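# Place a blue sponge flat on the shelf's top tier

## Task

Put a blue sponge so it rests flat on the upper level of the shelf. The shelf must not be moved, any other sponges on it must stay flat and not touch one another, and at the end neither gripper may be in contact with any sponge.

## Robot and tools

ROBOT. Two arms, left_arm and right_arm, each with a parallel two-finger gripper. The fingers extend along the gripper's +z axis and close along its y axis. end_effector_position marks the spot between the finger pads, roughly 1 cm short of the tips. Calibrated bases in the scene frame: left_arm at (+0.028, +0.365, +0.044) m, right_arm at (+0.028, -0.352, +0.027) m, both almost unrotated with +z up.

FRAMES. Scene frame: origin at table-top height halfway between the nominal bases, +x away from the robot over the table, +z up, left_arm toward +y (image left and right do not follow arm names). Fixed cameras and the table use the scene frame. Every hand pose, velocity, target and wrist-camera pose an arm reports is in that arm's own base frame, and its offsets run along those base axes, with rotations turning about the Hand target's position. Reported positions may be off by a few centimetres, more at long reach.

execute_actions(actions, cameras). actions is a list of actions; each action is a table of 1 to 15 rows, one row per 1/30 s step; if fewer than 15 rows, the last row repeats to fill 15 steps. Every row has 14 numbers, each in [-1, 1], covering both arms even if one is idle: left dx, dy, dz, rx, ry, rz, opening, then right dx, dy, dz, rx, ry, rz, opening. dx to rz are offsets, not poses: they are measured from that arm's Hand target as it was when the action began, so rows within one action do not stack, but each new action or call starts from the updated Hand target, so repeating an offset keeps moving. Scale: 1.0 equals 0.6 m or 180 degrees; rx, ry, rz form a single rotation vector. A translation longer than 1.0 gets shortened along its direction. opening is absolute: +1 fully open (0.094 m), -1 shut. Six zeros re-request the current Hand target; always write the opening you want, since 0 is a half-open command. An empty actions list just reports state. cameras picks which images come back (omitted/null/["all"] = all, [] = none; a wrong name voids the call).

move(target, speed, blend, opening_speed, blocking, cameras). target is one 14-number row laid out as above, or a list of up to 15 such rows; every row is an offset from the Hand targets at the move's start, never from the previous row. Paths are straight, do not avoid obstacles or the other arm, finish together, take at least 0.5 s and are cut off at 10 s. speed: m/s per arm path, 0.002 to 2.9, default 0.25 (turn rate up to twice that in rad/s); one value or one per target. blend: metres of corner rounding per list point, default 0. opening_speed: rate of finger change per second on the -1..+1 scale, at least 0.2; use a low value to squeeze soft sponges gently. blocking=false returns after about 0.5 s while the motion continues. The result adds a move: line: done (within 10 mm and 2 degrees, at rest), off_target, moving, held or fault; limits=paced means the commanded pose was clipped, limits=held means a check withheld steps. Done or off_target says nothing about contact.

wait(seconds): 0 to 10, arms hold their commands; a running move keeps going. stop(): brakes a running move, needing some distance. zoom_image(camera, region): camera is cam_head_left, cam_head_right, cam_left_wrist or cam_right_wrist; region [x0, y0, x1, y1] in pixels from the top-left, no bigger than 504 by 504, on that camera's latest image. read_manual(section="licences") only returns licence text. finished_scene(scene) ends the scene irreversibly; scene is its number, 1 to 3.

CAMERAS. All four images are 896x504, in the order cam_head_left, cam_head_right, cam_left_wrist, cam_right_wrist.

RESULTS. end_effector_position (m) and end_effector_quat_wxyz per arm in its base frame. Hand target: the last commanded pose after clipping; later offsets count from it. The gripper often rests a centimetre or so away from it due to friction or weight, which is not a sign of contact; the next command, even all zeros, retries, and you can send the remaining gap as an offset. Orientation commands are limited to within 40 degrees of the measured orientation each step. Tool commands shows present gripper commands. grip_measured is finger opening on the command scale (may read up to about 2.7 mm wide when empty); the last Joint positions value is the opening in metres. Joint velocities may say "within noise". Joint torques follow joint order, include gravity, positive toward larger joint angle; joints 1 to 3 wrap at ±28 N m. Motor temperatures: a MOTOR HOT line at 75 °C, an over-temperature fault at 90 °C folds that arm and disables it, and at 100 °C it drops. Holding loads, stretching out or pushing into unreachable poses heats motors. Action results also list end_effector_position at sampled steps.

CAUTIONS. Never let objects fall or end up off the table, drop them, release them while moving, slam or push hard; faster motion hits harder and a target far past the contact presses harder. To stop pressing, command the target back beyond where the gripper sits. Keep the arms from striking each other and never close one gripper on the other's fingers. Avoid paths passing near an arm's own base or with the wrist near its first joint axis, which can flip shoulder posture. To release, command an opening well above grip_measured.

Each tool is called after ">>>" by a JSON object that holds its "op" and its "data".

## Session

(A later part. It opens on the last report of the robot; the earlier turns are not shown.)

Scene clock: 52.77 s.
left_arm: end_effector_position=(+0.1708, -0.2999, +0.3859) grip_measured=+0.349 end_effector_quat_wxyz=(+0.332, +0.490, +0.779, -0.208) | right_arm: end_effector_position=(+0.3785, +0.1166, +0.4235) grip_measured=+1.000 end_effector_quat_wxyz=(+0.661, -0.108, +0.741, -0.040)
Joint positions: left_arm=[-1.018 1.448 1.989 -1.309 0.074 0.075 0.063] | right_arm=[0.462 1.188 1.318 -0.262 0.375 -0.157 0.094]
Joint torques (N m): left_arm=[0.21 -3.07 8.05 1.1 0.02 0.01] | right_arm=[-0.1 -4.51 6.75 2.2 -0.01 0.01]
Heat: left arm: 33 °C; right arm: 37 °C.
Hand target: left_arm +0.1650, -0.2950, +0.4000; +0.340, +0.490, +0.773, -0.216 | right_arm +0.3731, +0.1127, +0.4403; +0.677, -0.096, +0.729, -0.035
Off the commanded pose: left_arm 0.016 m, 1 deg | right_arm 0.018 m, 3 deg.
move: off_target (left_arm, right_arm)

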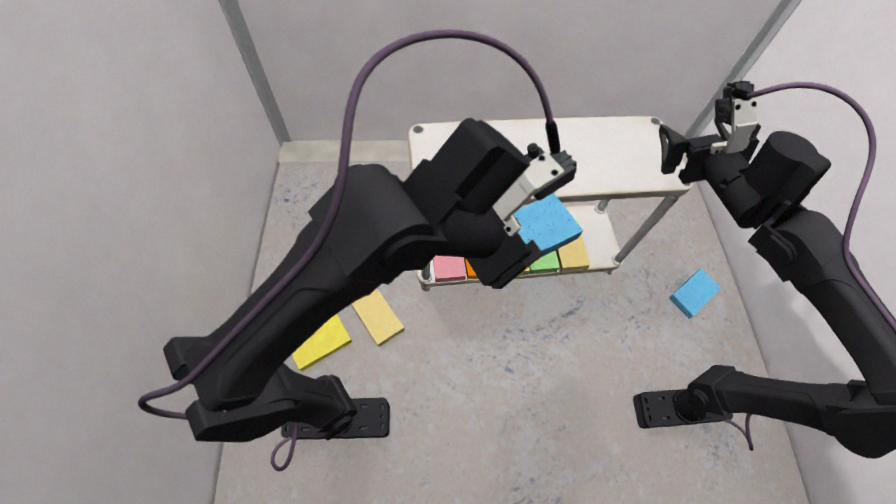

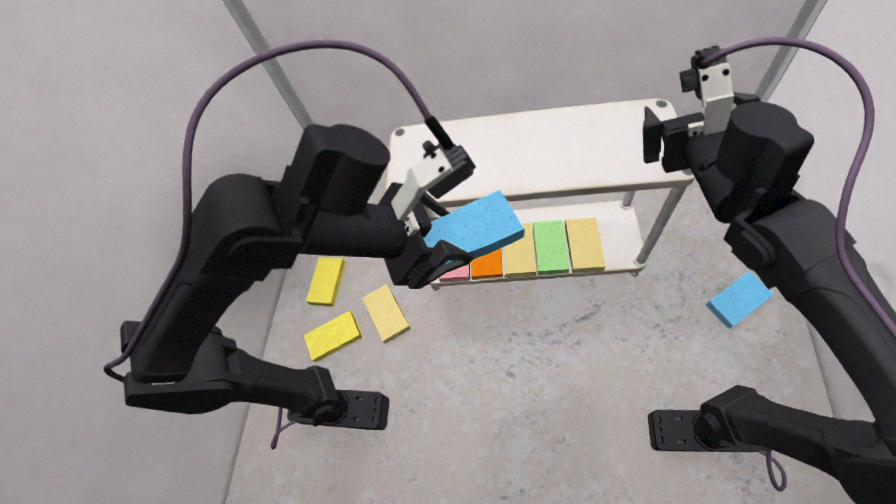

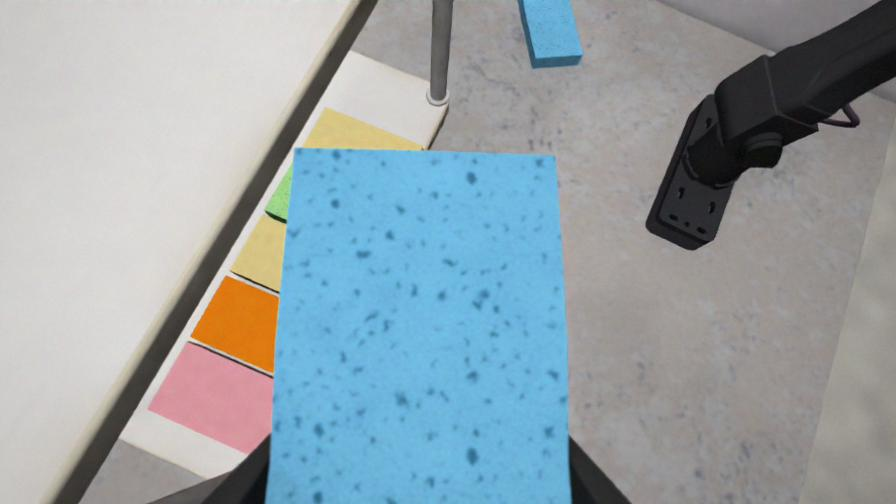

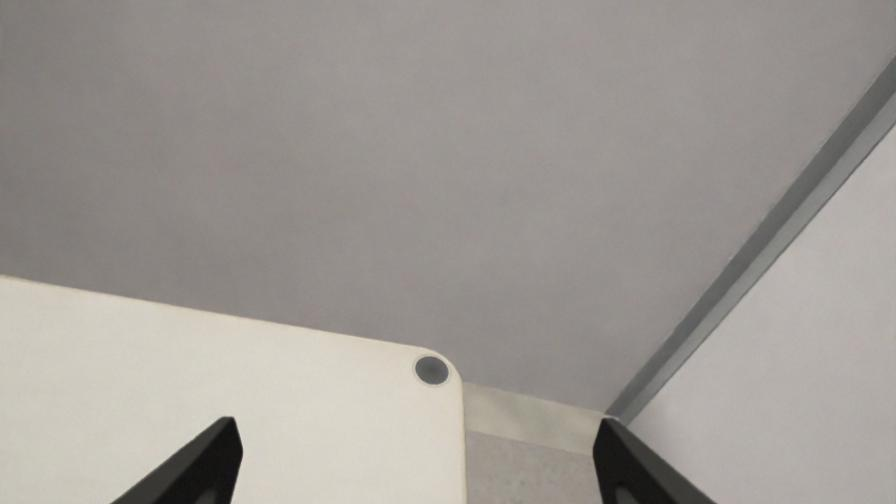

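>>> {"op": "execute_actions", "data": {"actions": []}}

Scene clock: 54.70 s.
left_arm: end_effector_position=(+0.1707, -0.2997, +0.3856) grip_measured=+0.349 end_effector_quat_wxyz=(+0.332, +0.490, +0.779, -0.207) | right_arm: end_effector_position=(+0.3785, +0.1166, +0.4235) grip_measured=+1.000 end_effector_quat_wxyz=(+0.661, -0.108, +0.741, -0.040)
Joint positions: left_arm=[-1.018 1.448 1.989 -1.311 0.074 0.075 0.063] | right_arm=[0.462 1.188 1.318 -0.262 0.375 -0.157 0.094]
Joint velocities: within noise
Joint torques (N m): left_arm=[0.23 -2.97 8.05 1.11 0.03 -0.01] | right_arm=[-0.1 -4.49 6.74 2.2 -0.01 0.01]
Motor temperatures (°C): left_arm=[26 30 33 29 24 27 28] | right_arm=[28 33 29 38 27 28 28]
Heat: left arm: 33 °C; right arm: 38 °C.
Hand target: left_arm +0.1650, -0.2950, +0.4000; +0.340, +0.490, +0.773, -0.216 | right_arm +0.3731, +0.1127, +0.4403; +0.677, -0.096, +0.729, -0.035
Tool commands: left_gripper/opening=+0.25 right_gripper/opening=+1.0
Off the commanded pose: left_arm 0.016 m, 1 deg | right_arm 0.018 m, 3 deg.

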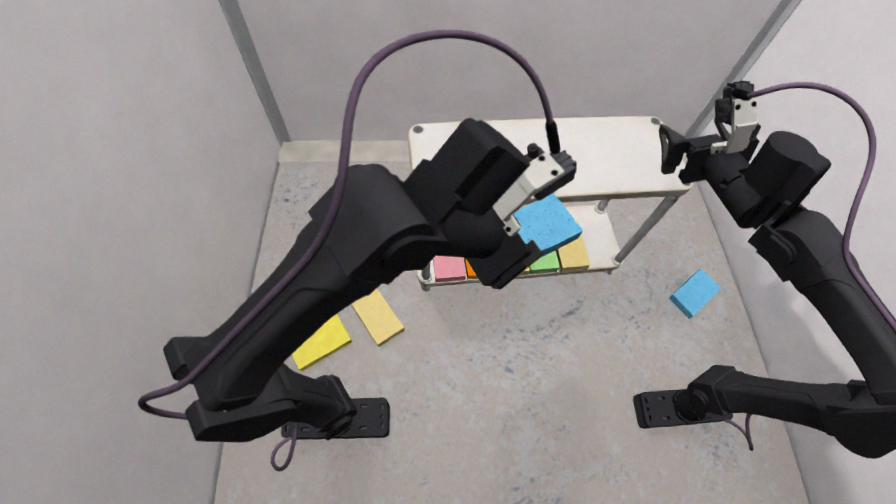

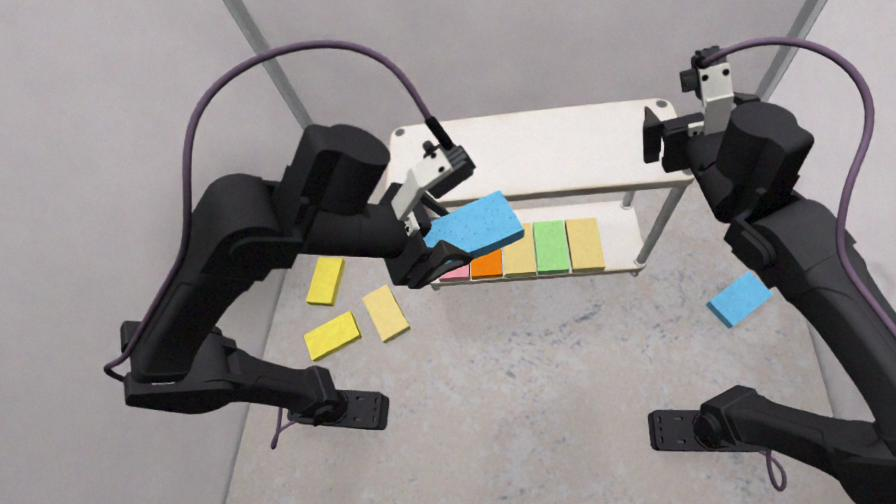

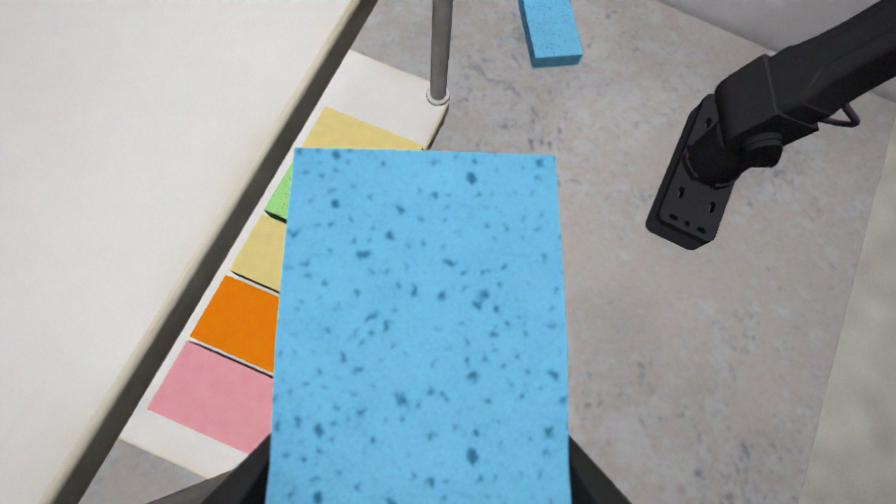

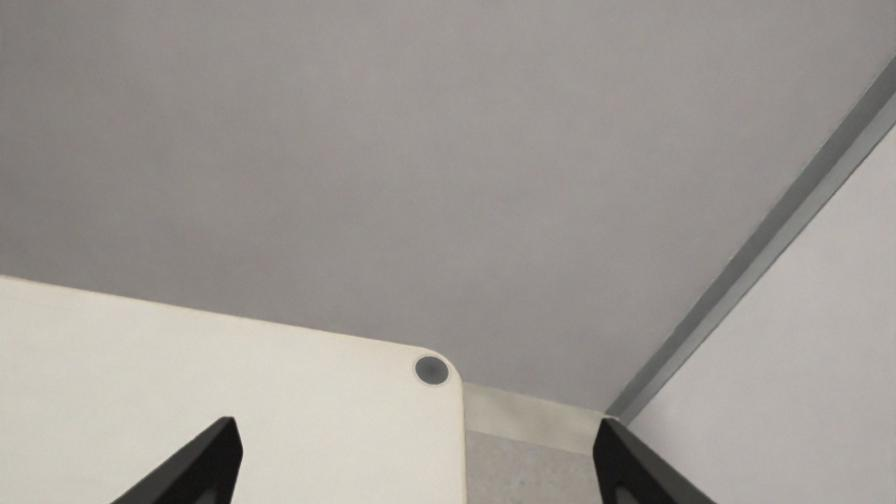

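>>> {"op": "move", "data": {"target": [[0.19, 0.04, 0.0, 0, 0, 0.04, 0.25, 0, 0, 0, 0, 0, 0, 1.0]], "speed": 0.12, "cameras": ["cam_head_left", "cam_left_wrist"]}}

Scene clock: 57.40 s.
left_arm: end_effector_position=(+0.2878, -0.2712, +0.3863) grip_measured=+0.349 end_effector_quat_wxyz=(+0.346, +0.432, +0.813, -0.184) | right_arm: end_effector_position=(+0.3785, +0.1166, +0.4235) grip_measured=+1.000 end_effector_quat_wxyz=(+0.661, -0.108, +0.741, -0.040)
Joint positions: left_arm=[-0.656 1.662 2.208 -1.338 0.229 0.226 0.063] | right_arm=[0.462 1.188 1.318 -0.262 0.375 -0.157 0.094]
Joint torques (N m): left_arm=[0.25 -4.62 8.02 1.08 0.27 0.04] | right_arm=[-0.1 -4.49 6.74 2.2 -0.01 0.01]
Heat: left arm: 33 °C; right arm: 38 °C.
Hand target: left_arm +0.2790, -0.2710, +0.4000; +0.353, +0.440, +0.803, -0.194 | right_arm +0.3731, +0.1127, +0.4403; +0.677, -0.096, +0.729, -0.035
Off the commanded pose: left_arm 0.016 m, 2 deg | right_arm 0.018 m, 3 deg.
move: off_target (left_arm, right_arm)

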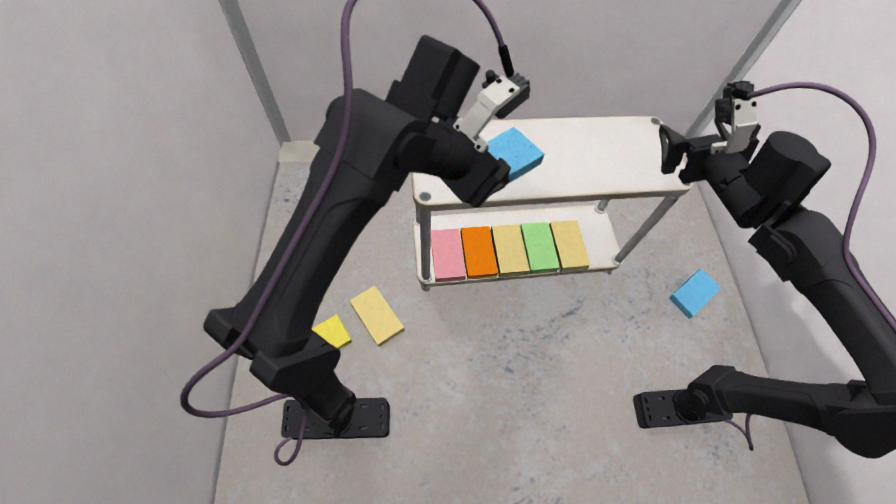

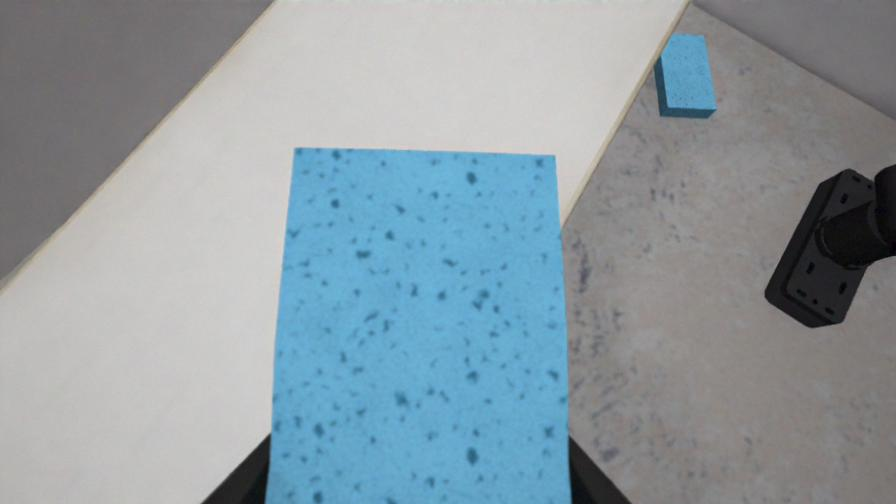

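>>> {"op": "move", "data": {"target": [[0.129, 0.035, -0.027, 0, 0, 0.028, 0.25, 0, 0, 0, 0, 0, 0, 1.0], [0.129, 0.035, -0.06, 0, 0, 0.028, 0.25, 0, 0, 0, 0, 0, 0, 1.0]], "speed": [0.12, 0.05], "blend": [0.01, 0], "cameras": ["cam_head_left", "cam_left_wrist"]}}

Scene clock: 61.03 s.
left_arm: end_effector_position=(+0.3594, -0.2450, +0.3398) grip_measured=+0.349 end_effector_quat_wxyz=(+0.319, +0.398, +0.844, -0.165) | right_arm: end_effector_position=(+0.3785, +0.1166, +0.4235) grip_measured=+1.000 end_effector_quat_wxyz=(+0.661, -0.108, +0.741, -0.040)
Joint positions: left_arm=[-0.485 1.785 2.181 -1.279 0.284 0.294 0.063] | right_arm=[0.462 1.188 1.318 -0.262 0.375 -0.157 0.094]
Joint torques (N m): left_arm=[0.21 -8.96 3.78 1.78 0.32 0.03] | right_arm=[-0.1 -4.51 6.74 2.2 -0.01 0.01]
Heat: left arm: 34 °C; right arm: 38 °C.
Hand target: left_arm +0.3564, -0.2500, +0.3640; +0.361, +0.405, +0.821, -0.178 | right_arm +0.3731, +0.1127, +0.4403; +0.677, -0.096, +0.729, -0.035
Off the commanded pose: left_arm 0.025 m, 6 deg | right_arm 0.018 m, 3 deg.
move: off_target (left_arm, right_arm); blend cut to 0.0099 m at target 1

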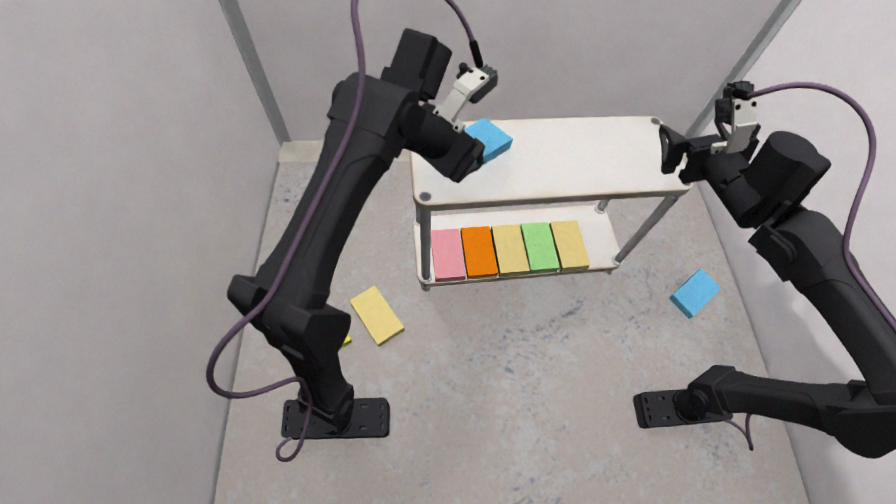

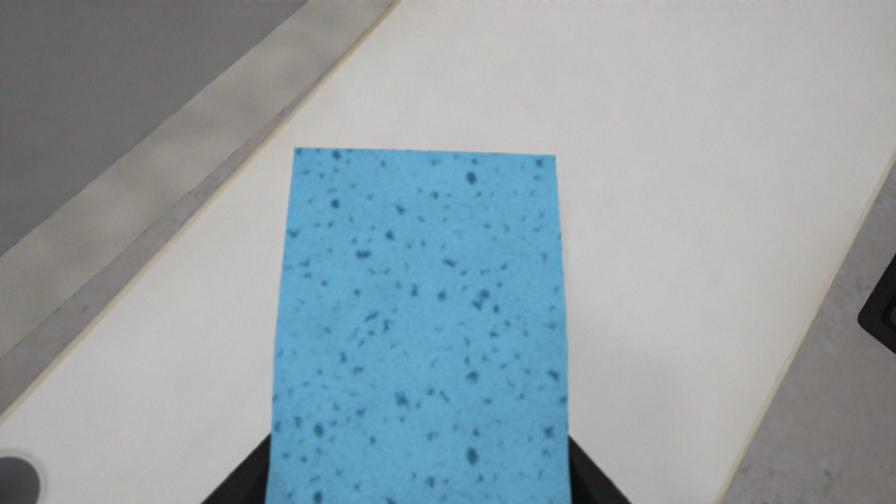

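>>> {"op": "zoom_image", "data": {"camera": "cam_head_left", "region": [400, 80, 600, 210]}}

>>> {"op": "execute_actions", "data": {"actions": [], "cameras": ["cam_head_right"]}}

>>> {"op": "zoom_image", "data": {"camera": "cam_head_right", "region": [360, 80, 560, 210]}}

Scaled by 2.520 (camera's finer frame: 1280x720).

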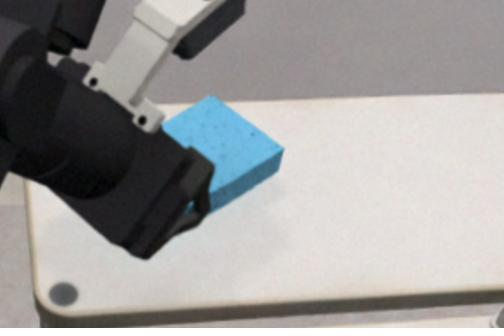

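Scene clock: 62.77 s.
left_arm: end_effector_position=(+0.3597, -0.2451, +0.3400) grip_measured=+0.349 end_effector_quat_wxyz=(+0.320, +0.398, +0.844, -0.165) | right_arm: end_effector_position=(+0.3785, +0.1166, +0.4235) grip_measured=+1.000 end_effector_quat_wxyz=(+0.661, -0.108, +0.741, -0.040)
Joint positions: left_arm=[-0.485 1.785 2.181 -1.277 0.284 0.294 0.063] | right_arm=[0.462 1.188 1.318 -0.262 0.375 -0.157 0.094]
Joint velocities: within noise
Joint torques (N m): left_arm=[0.27 -8.98 3.74 1.77 0.33 0.03] | right_arm=[-0.1 -4.51 6.75 2.2 -0.01 0.01]
Motor temperatures (°C): left_arm=[26 30 33 30 24 27 29] | right_arm=[28 33 29 38 27 28 28]
Heat: left arm: 33 °C; right arm: 38 °C.
Hand target: left_arm +0.3564, -0.2500, +0.3640; +0.361, +0.405, +0.821, -0.178 | right_arm +0.3731, +0.1127, +0.4403; +0.677, -0.096, +0.729, -0.035
Tool commands: left_gripper/opening=+0.25 right_gripper/opening=+1.0
Off the commanded pose: left_arm 0.025 m, 6 deg | right_arm 0.018 m, 3 deg.
Images, in order (width x height): cam_head_right 896x504.

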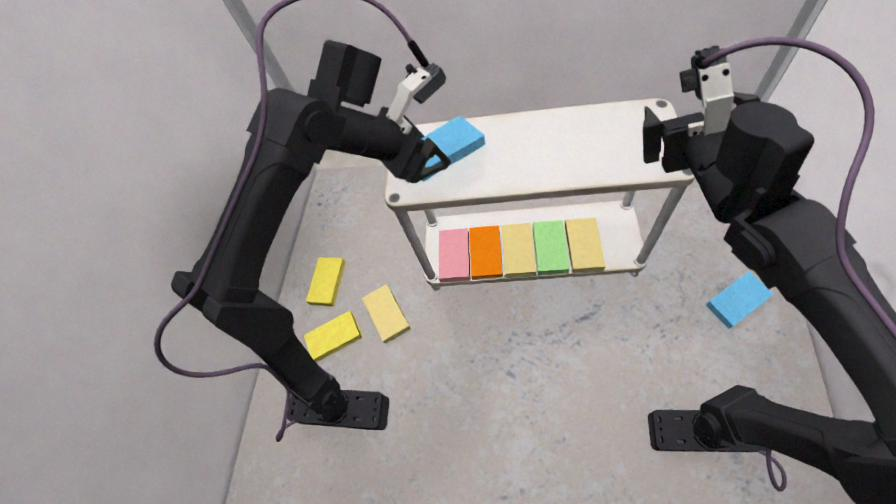

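Scaled by 2.520 (camera's finer frame: 1280x720).

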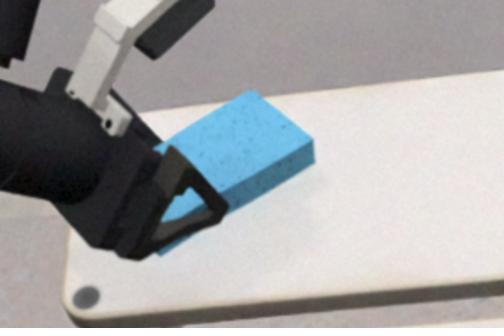

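>>> {"op": "move", "data": {"target": [0.008, -0.008, 0.0, -0.0214, -0.0177, 0, 0.25, 0, 0, 0, 0, 0, 0, 1.0], "speed": 0.06, "cameras": ["cam_head_right", "cam_left_wrist"]}}

Scene clock: 64.77 s.
left_arm: end_effector_position=(+0.3640, -0.2527, +0.3377) grip_measured=+0.349 end_effector_quat_wxyz=(+0.355, +0.399, +0.826, -0.180) | right_arm: end_effector_position=(+0.3785, +0.1166, +0.4235) grip_measured=+1.000 end_effector_quat_wxyz=(+0.661, -0.108, +0.741, -0.040)
Joint positions: left_arm=[-0.485 1.71 2.01 -1.101 0.312 0.288 0.063] | right_arm=[0.462 1.188 1.318 -0.262 0.375 -0.157 0.094]
Joint torques (N m): left_arm=[0.44 -8.94 4.05 1.89 0.33 -0.08] | right_arm=[-0.1 -4.51 6.75 2.2 -0.01 0.01]
Heat: left arm: 33 °C; right arm: 38 °C.
Hand target: left_arm +0.3612, -0.2548, +0.3640; +0.397, +0.397, +0.804, -0.194 | right_arm +0.3731, +0.1127, +0.4403; +0.677, -0.096, +0.729, -0.035
Off the commanded pose: left_arm 0.027 m, 6 deg | right_arm 0.018 m, 3 deg.
move: off_target (left_arm, right_arm)

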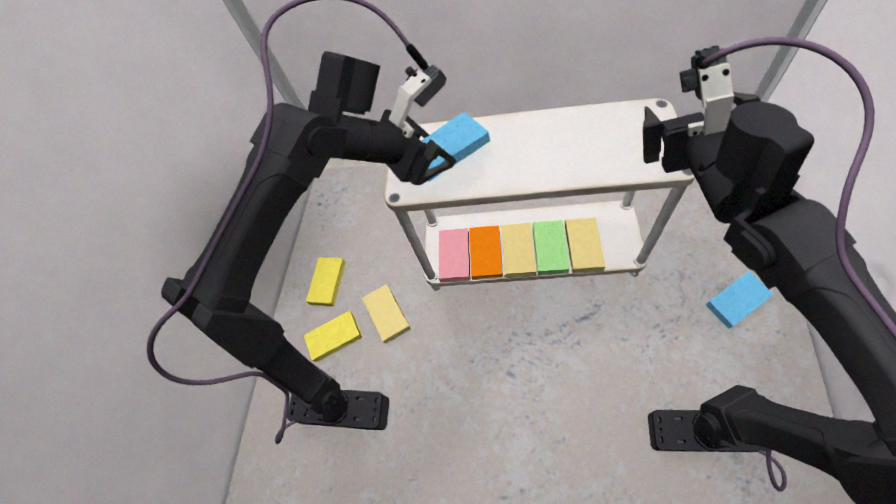

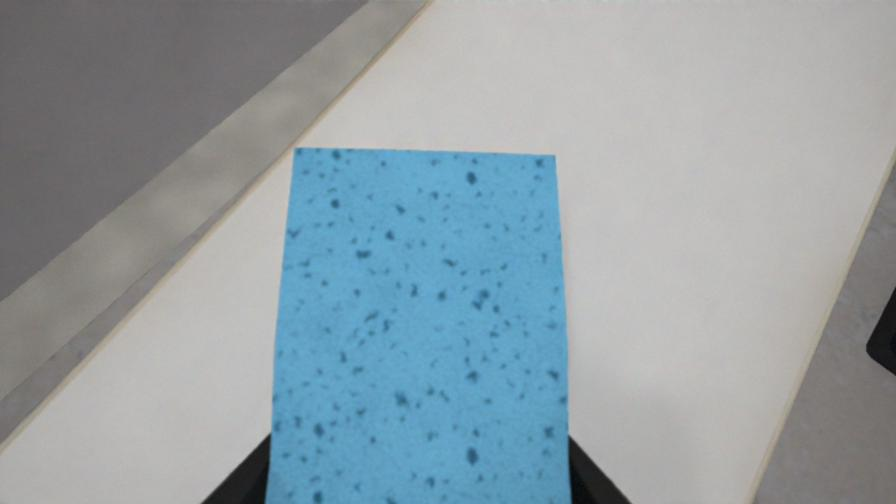

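>>> {"op": "move", "data": {"target": [0.0, 0.0, -0.0117, 0, 0, 0, 0.25, 0, 0, 0, 0, 0, 0, 1.0], "speed": 0.03, "cameras": ["cam_head_right"]}}

>>> {"op": "zoom_image", "data": {"camera": "cam_head_right", "region": [360, 80, 560, 210]}}

Scene clock: 66.23 s.
left_arm: end_effector_position=(+0.3636, -0.2525, +0.3309) grip_measured=+0.349 end_effector_quat_wxyz=(+0.355, +0.399, +0.826, -0.180) | right_arm: end_effector_position=(+0.3785, +0.1166, +0.4235) grip_measured=+1.000 end_effector_quat_wxyz=(+0.661, -0.108, +0.741, -0.040)
Joint positions: left_arm=[-0.485 1.692 1.958 -1.067 0.312 0.288 0.063] | right_arm=[0.462 1.188 1.318 -0.262 0.375 -0.157 0.094]
Joint torques (N m): left_arm=[0.44 -8.81 4.15 1.9 0.34 -0.07] | right_arm=[-0.09 -4.49 6.74 2.2 -0.01 0.01]
Heat: left arm: 33 °C; right arm: 38 °C.
Hand target: left_arm +0.3612, -0.2548, +0.3570; +0.397, +0.397, +0.804, -0.194 | right_arm +0.3731, +0.1127, +0.4403; +0.677, -0.096, +0.729, -0.035
Off the commanded pose: left_arm 0.026 m, 6 deg | right_arm 0.018 m, 3 deg.
move: off_target (left_arm, right_arm)

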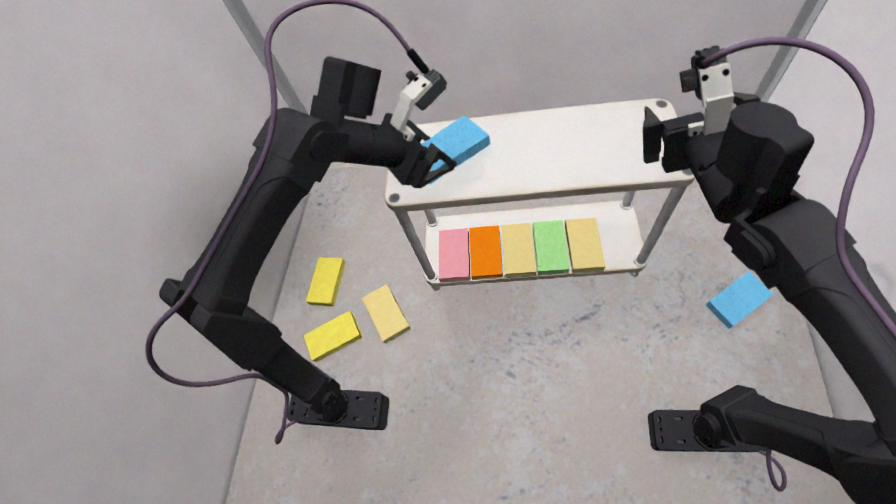

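Scaled by 2.520 (camera's finer frame: 1280x720).

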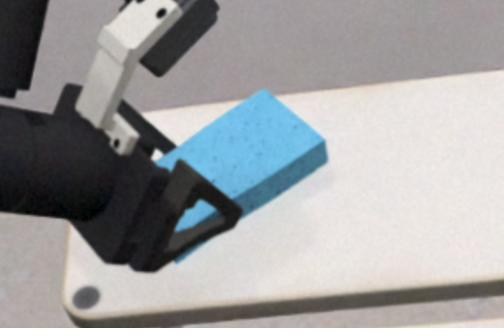

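>>> {"op": "move", "data": {"target": [0.0, 0.0, -0.0083, 0.003, 0.0025, 0, 0.25, 0, 0, 0, 0, 0, 0, 1.0], "speed": 0.03, "cameras": ["cam_head_right"]}}

>>> {"op": "zoom_image", "data": {"camera": "cam_head_right", "region": [400, 90, 520, 190]}}

Scene clock: 67.40 s.
left_arm: end_effector_position=(+0.3633, -0.2524, +0.3285) grip_measured=+0.349 end_effector_quat_wxyz=(+0.353, +0.399, +0.827, -0.180) | right_arm: end_effector_position=(+0.3785, +0.1166, +0.4235) grip_measured=+1.000 end_effector_quat_wxyz=(+0.661, -0.108, +0.741, -0.040)
Joint positions: left_arm=[-0.485 1.69 1.949 -1.064 0.312 0.288 0.063] | right_arm=[0.462 1.188 1.318 -0.262 0.375 -0.157 0.094]
Joint torques (N m): left_arm=[0.32 -8.72 4.08 1.87 0.29 -0.06] | right_arm=[-0.09 -4.49 6.75 2.2 -0.01 0.01]
Heat: left arm: 33 °C; right arm: 38 °C.
Hand target: left_arm +0.3612, -0.2548, +0.3520; +0.392, +0.398, +0.807, -0.192 | right_arm +0.3731, +0.1127, +0.4403; +0.677, -0.096, +0.729, -0.035
Off the commanded pose: left_arm 0.024 m, 5 deg | right_arm 0.018 m, 3 deg.
move: off_target (left_arm, right_arm)

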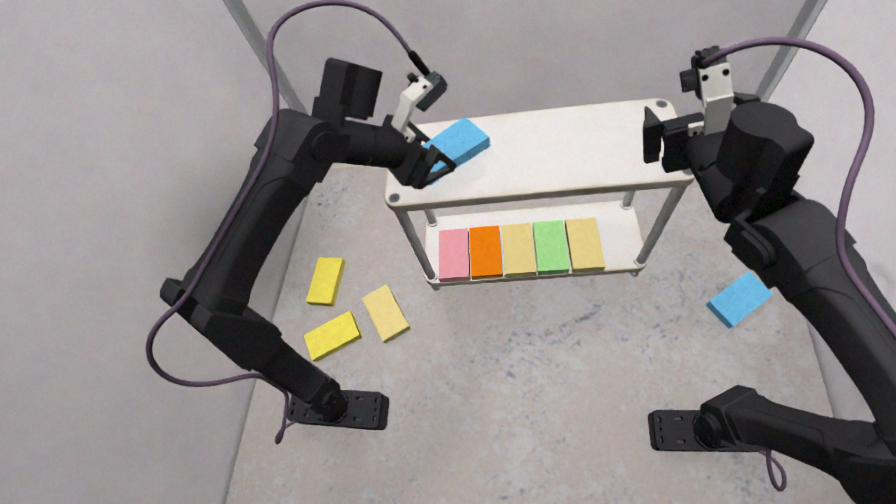

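Scaled by 4.200 (camera's finer frame: 1280x720).

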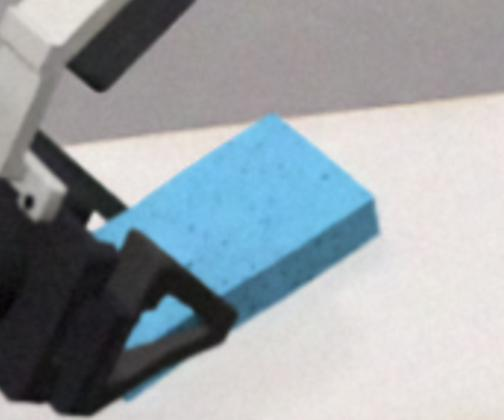

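>>> {"op": "move", "data": {"target": [0.0, 0.0, -0.0083, 0.004, 0.0033, 0, 0.25, 0, 0, 0, 0, 0, 0, 1.0], "speed": 0.03, "cameras": ["cam_head_right"]}}

>>> {"op": "zoom_image", "data": {"camera": "cam_head_right", "region": [400, 90, 520, 190]}}

Scene clock: 68.53 s.
left_arm: end_effector_position=(+0.3633, -0.2524, +0.3285) grip_measured=+0.349 end_effector_quat_wxyz=(+0.353, +0.399, +0.827, -0.180) | right_arm: end_effector_position=(+0.3785, +0.1166, +0.4235) grip_measured=+1.000 end_effector_quat_wxyz=(+0.661, -0.108, +0.741, -0.040)
Joint positions: left_arm=[-0.485 1.69 1.949 -1.064 0.312 0.288 0.063] | right_arm=[0.462 1.188 1.318 -0.262 0.375 -0.157 0.094]
Joint torques (N m): left_arm=[0.14 -8.27 3.82 1.8 0.22 -0.03] | right_arm=[-0.09 -4.49 6.74 2.19 -0.01 0.01]
Heat: left arm: 33 °C; right arm: 39 °C.
Hand target: left_arm +0.3612, -0.2548, +0.3470; +0.385, +0.399, +0.810, -0.189 | right_arm +0.3731, +0.1127, +0.4403; +0.677, -0.096, +0.729, -0.035
Off the commanded pose: left_arm 0.019 m, 4 deg | right_arm 0.018 m, 3 deg.
move: off_target (left_arm, right_arm)

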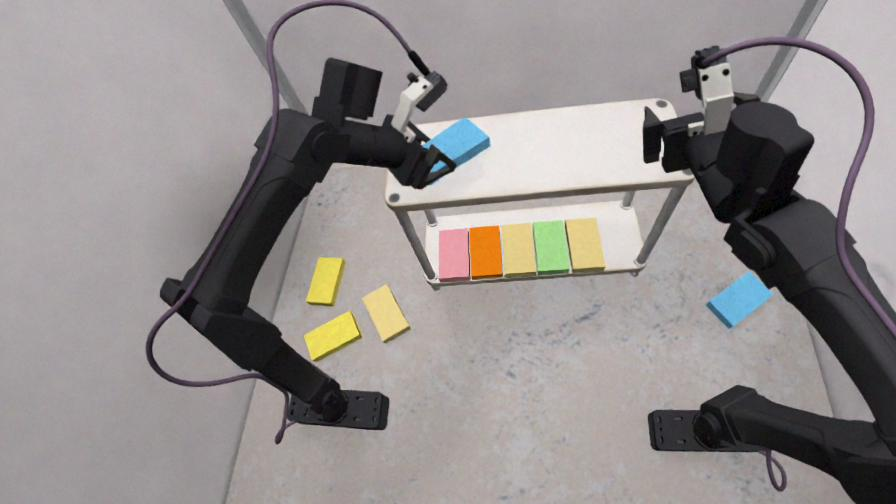

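Scaled by 4.200 (camera's finer frame: 1280x720).

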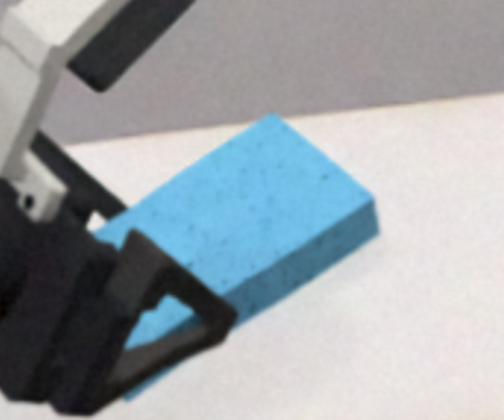

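>>> {"op": "move", "data": {"target": [0.0, 0.0, 0.01, -0.004, -0.0033, 0, 1.0, 0, 0, 0, 0, 0, 0, 1.0], "speed": 0.03, "opening_speed": 0.4, "cameras": ["cam_head_right", "cam_left_wrist"]}}

Scene clock: 71.53 s.
left_arm: end_effector_position=(+0.3633, -0.2524, +0.3285) grip_measured=+0.998 end_effector_quat_wxyz=(+0.353, +0.399, +0.827, -0.180) | right_arm: end_effector_position=(+0.3785, +0.1166, +0.4235) grip_measured=+1.000 end_effector_quat_wxyz=(+0.661, -0.108, +0.741, -0.040)
Joint positions: left_arm=[-0.485 1.69 1.949 -1.064 0.312 0.288 0.094] | right_arm=[0.462 1.188 1.318 -0.262 0.375 -0.157 0.094]
Joint torques (N m): left_arm=[0.29 -8.58 4.51 1.83 0.3 -0.05] | right_arm=[-0.1 -4.49 6.75 2.2 -0.01 0.02]
Heat: left arm: 33 °C; right arm: 39 °C.
Hand target: left_arm +0.3612, -0.2548, +0.3530; +0.392, +0.398, +0.807, -0.192 | right_arm +0.3731, +0.1127, +0.4403; +0.677, -0.096, +0.729, -0.035
Off the commanded pose: left_arm 0.025 m, 5 deg | right_arm 0.018 m, 3 deg.
move: off_target (left_arm, right_arm)

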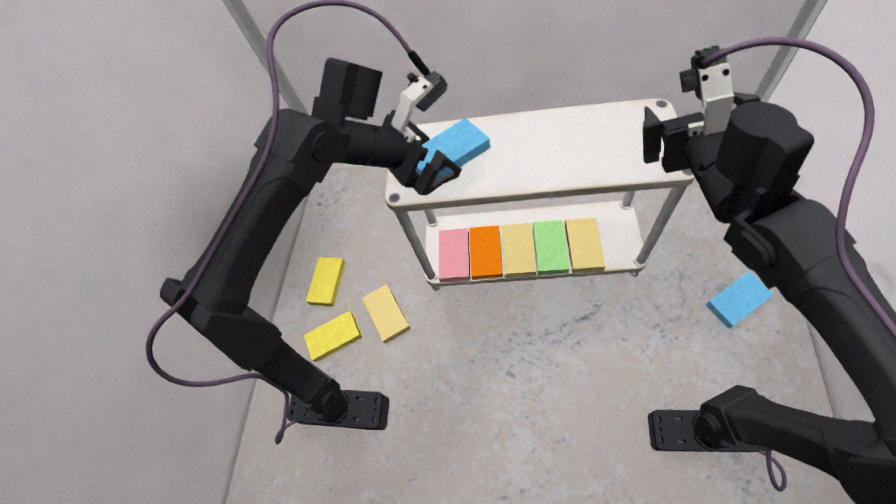

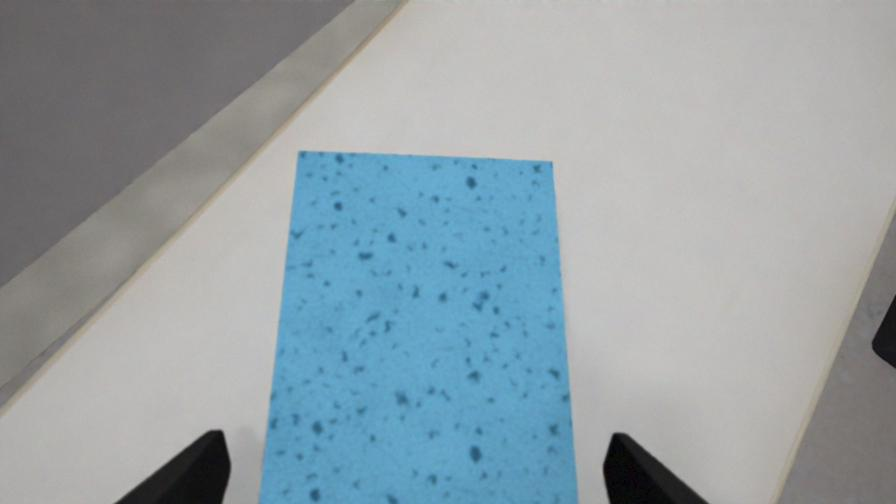

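>>> {"op": "move", "data": {"target": [-0.0897, 0.1132, 0.1383, 0, 0, 0, 1.0, 0, 0, 0, 0, 0, 0, 1.0], "speed": 0.12, "cameras": ["cam_head_left", "cam_head_right", "cam_left_wrist"]}}

Scene clock: 74.13 s.
left_arm: end_effector_position=(+0.3184, -0.1858, +0.4251) grip_measured=+0.998 end_effector_quat_wxyz=(+0.386, +0.388, +0.816, -0.183) | right_arm: end_effector_position=(+0.3785, +0.1166, +0.4235) grip_measured=+1.000 end_effector_quat_wxyz=(+0.661, -0.108, +0.741, -0.040)
Joint positions: left_arm=[-0.334 1.679 2.395 -1.484 0.418 0.375 0.094] | right_arm=[0.462 1.188 1.318 -0.262 0.375 -0.157 0.094]
Joint torques (N m): left_arm=[0.44 -4.15 6.89 1.05 0.39 0.05] | right_arm=[-0.1 -4.51 6.74 2.2 -0.01 0.01]
Heat: left arm: 33 °C; right arm: 39 °C.
Hand target: left_arm +0.3074, -0.1869, +0.4360; +0.392, +0.398, +0.807, -0.192 | right_arm +0.3731, +0.1127, +0.4403; +0.677, -0.096, +0.729, -0.035
Off the commanded pose: left_arm 0.016 m, 2 deg | right_arm 0.018 m, 3 deg.
move: off_target (left_arm, right_arm)

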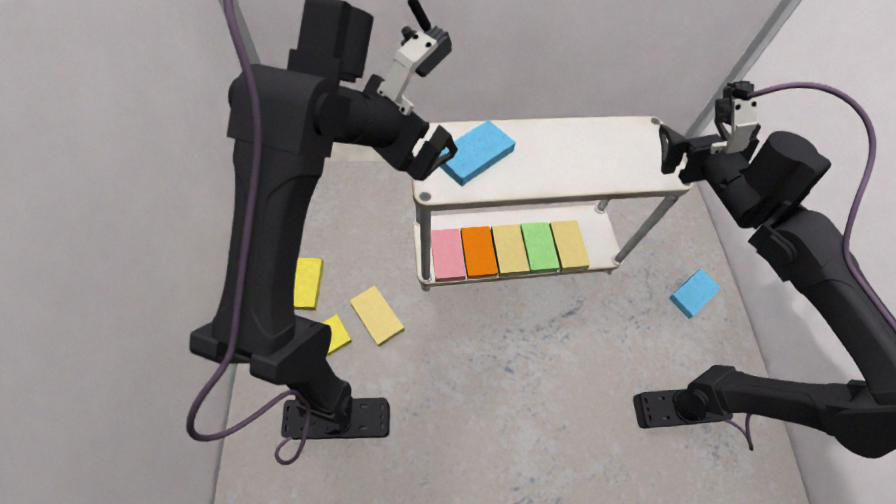

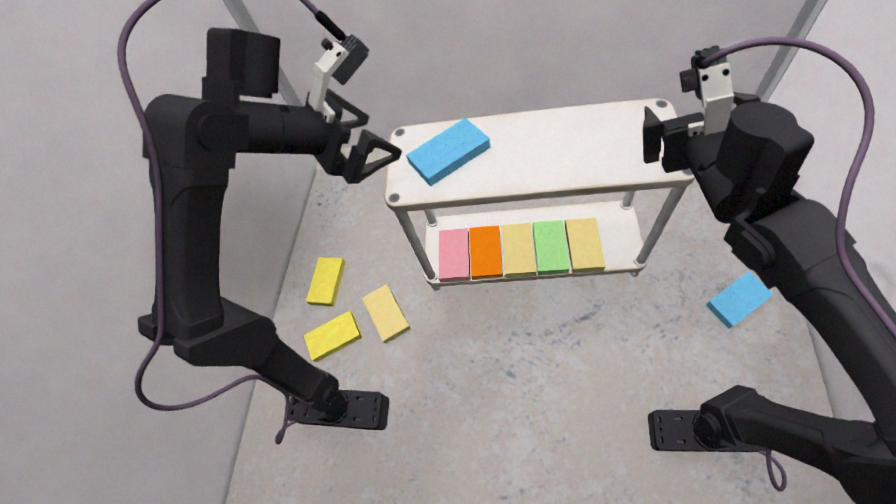

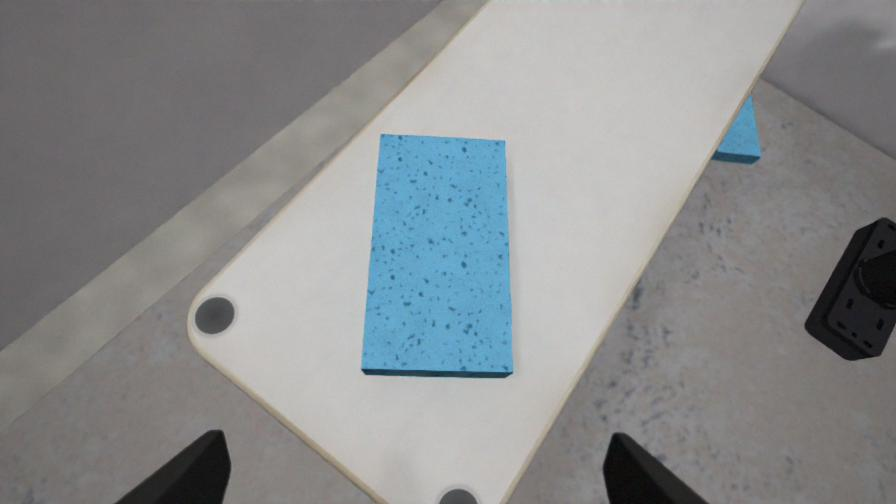

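>>> {"op": "zoom_image", "data": {"camera": "cam_head_left", "region": [390, 100, 710, 300]}}

>>> {"op": "zoom_image", "data": {"camera": "cam_head_right", "region": [370, 90, 710, 300]}}

Scaled by 1.575 (camera's finer frame: 1280x720).

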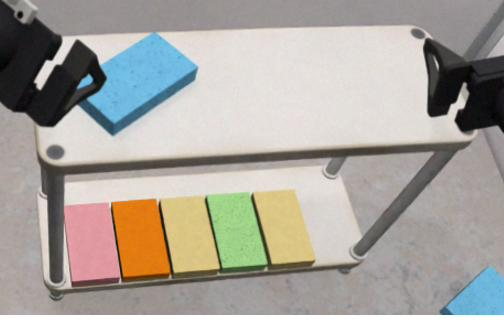

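Scaled by 1.482 (camera's finer frame: 1280x720).

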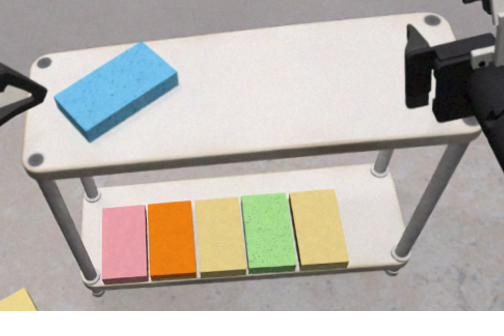

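>>> {"op": "finished_scene", "data": {"scene": 1}}

The scene is finished: the task was done.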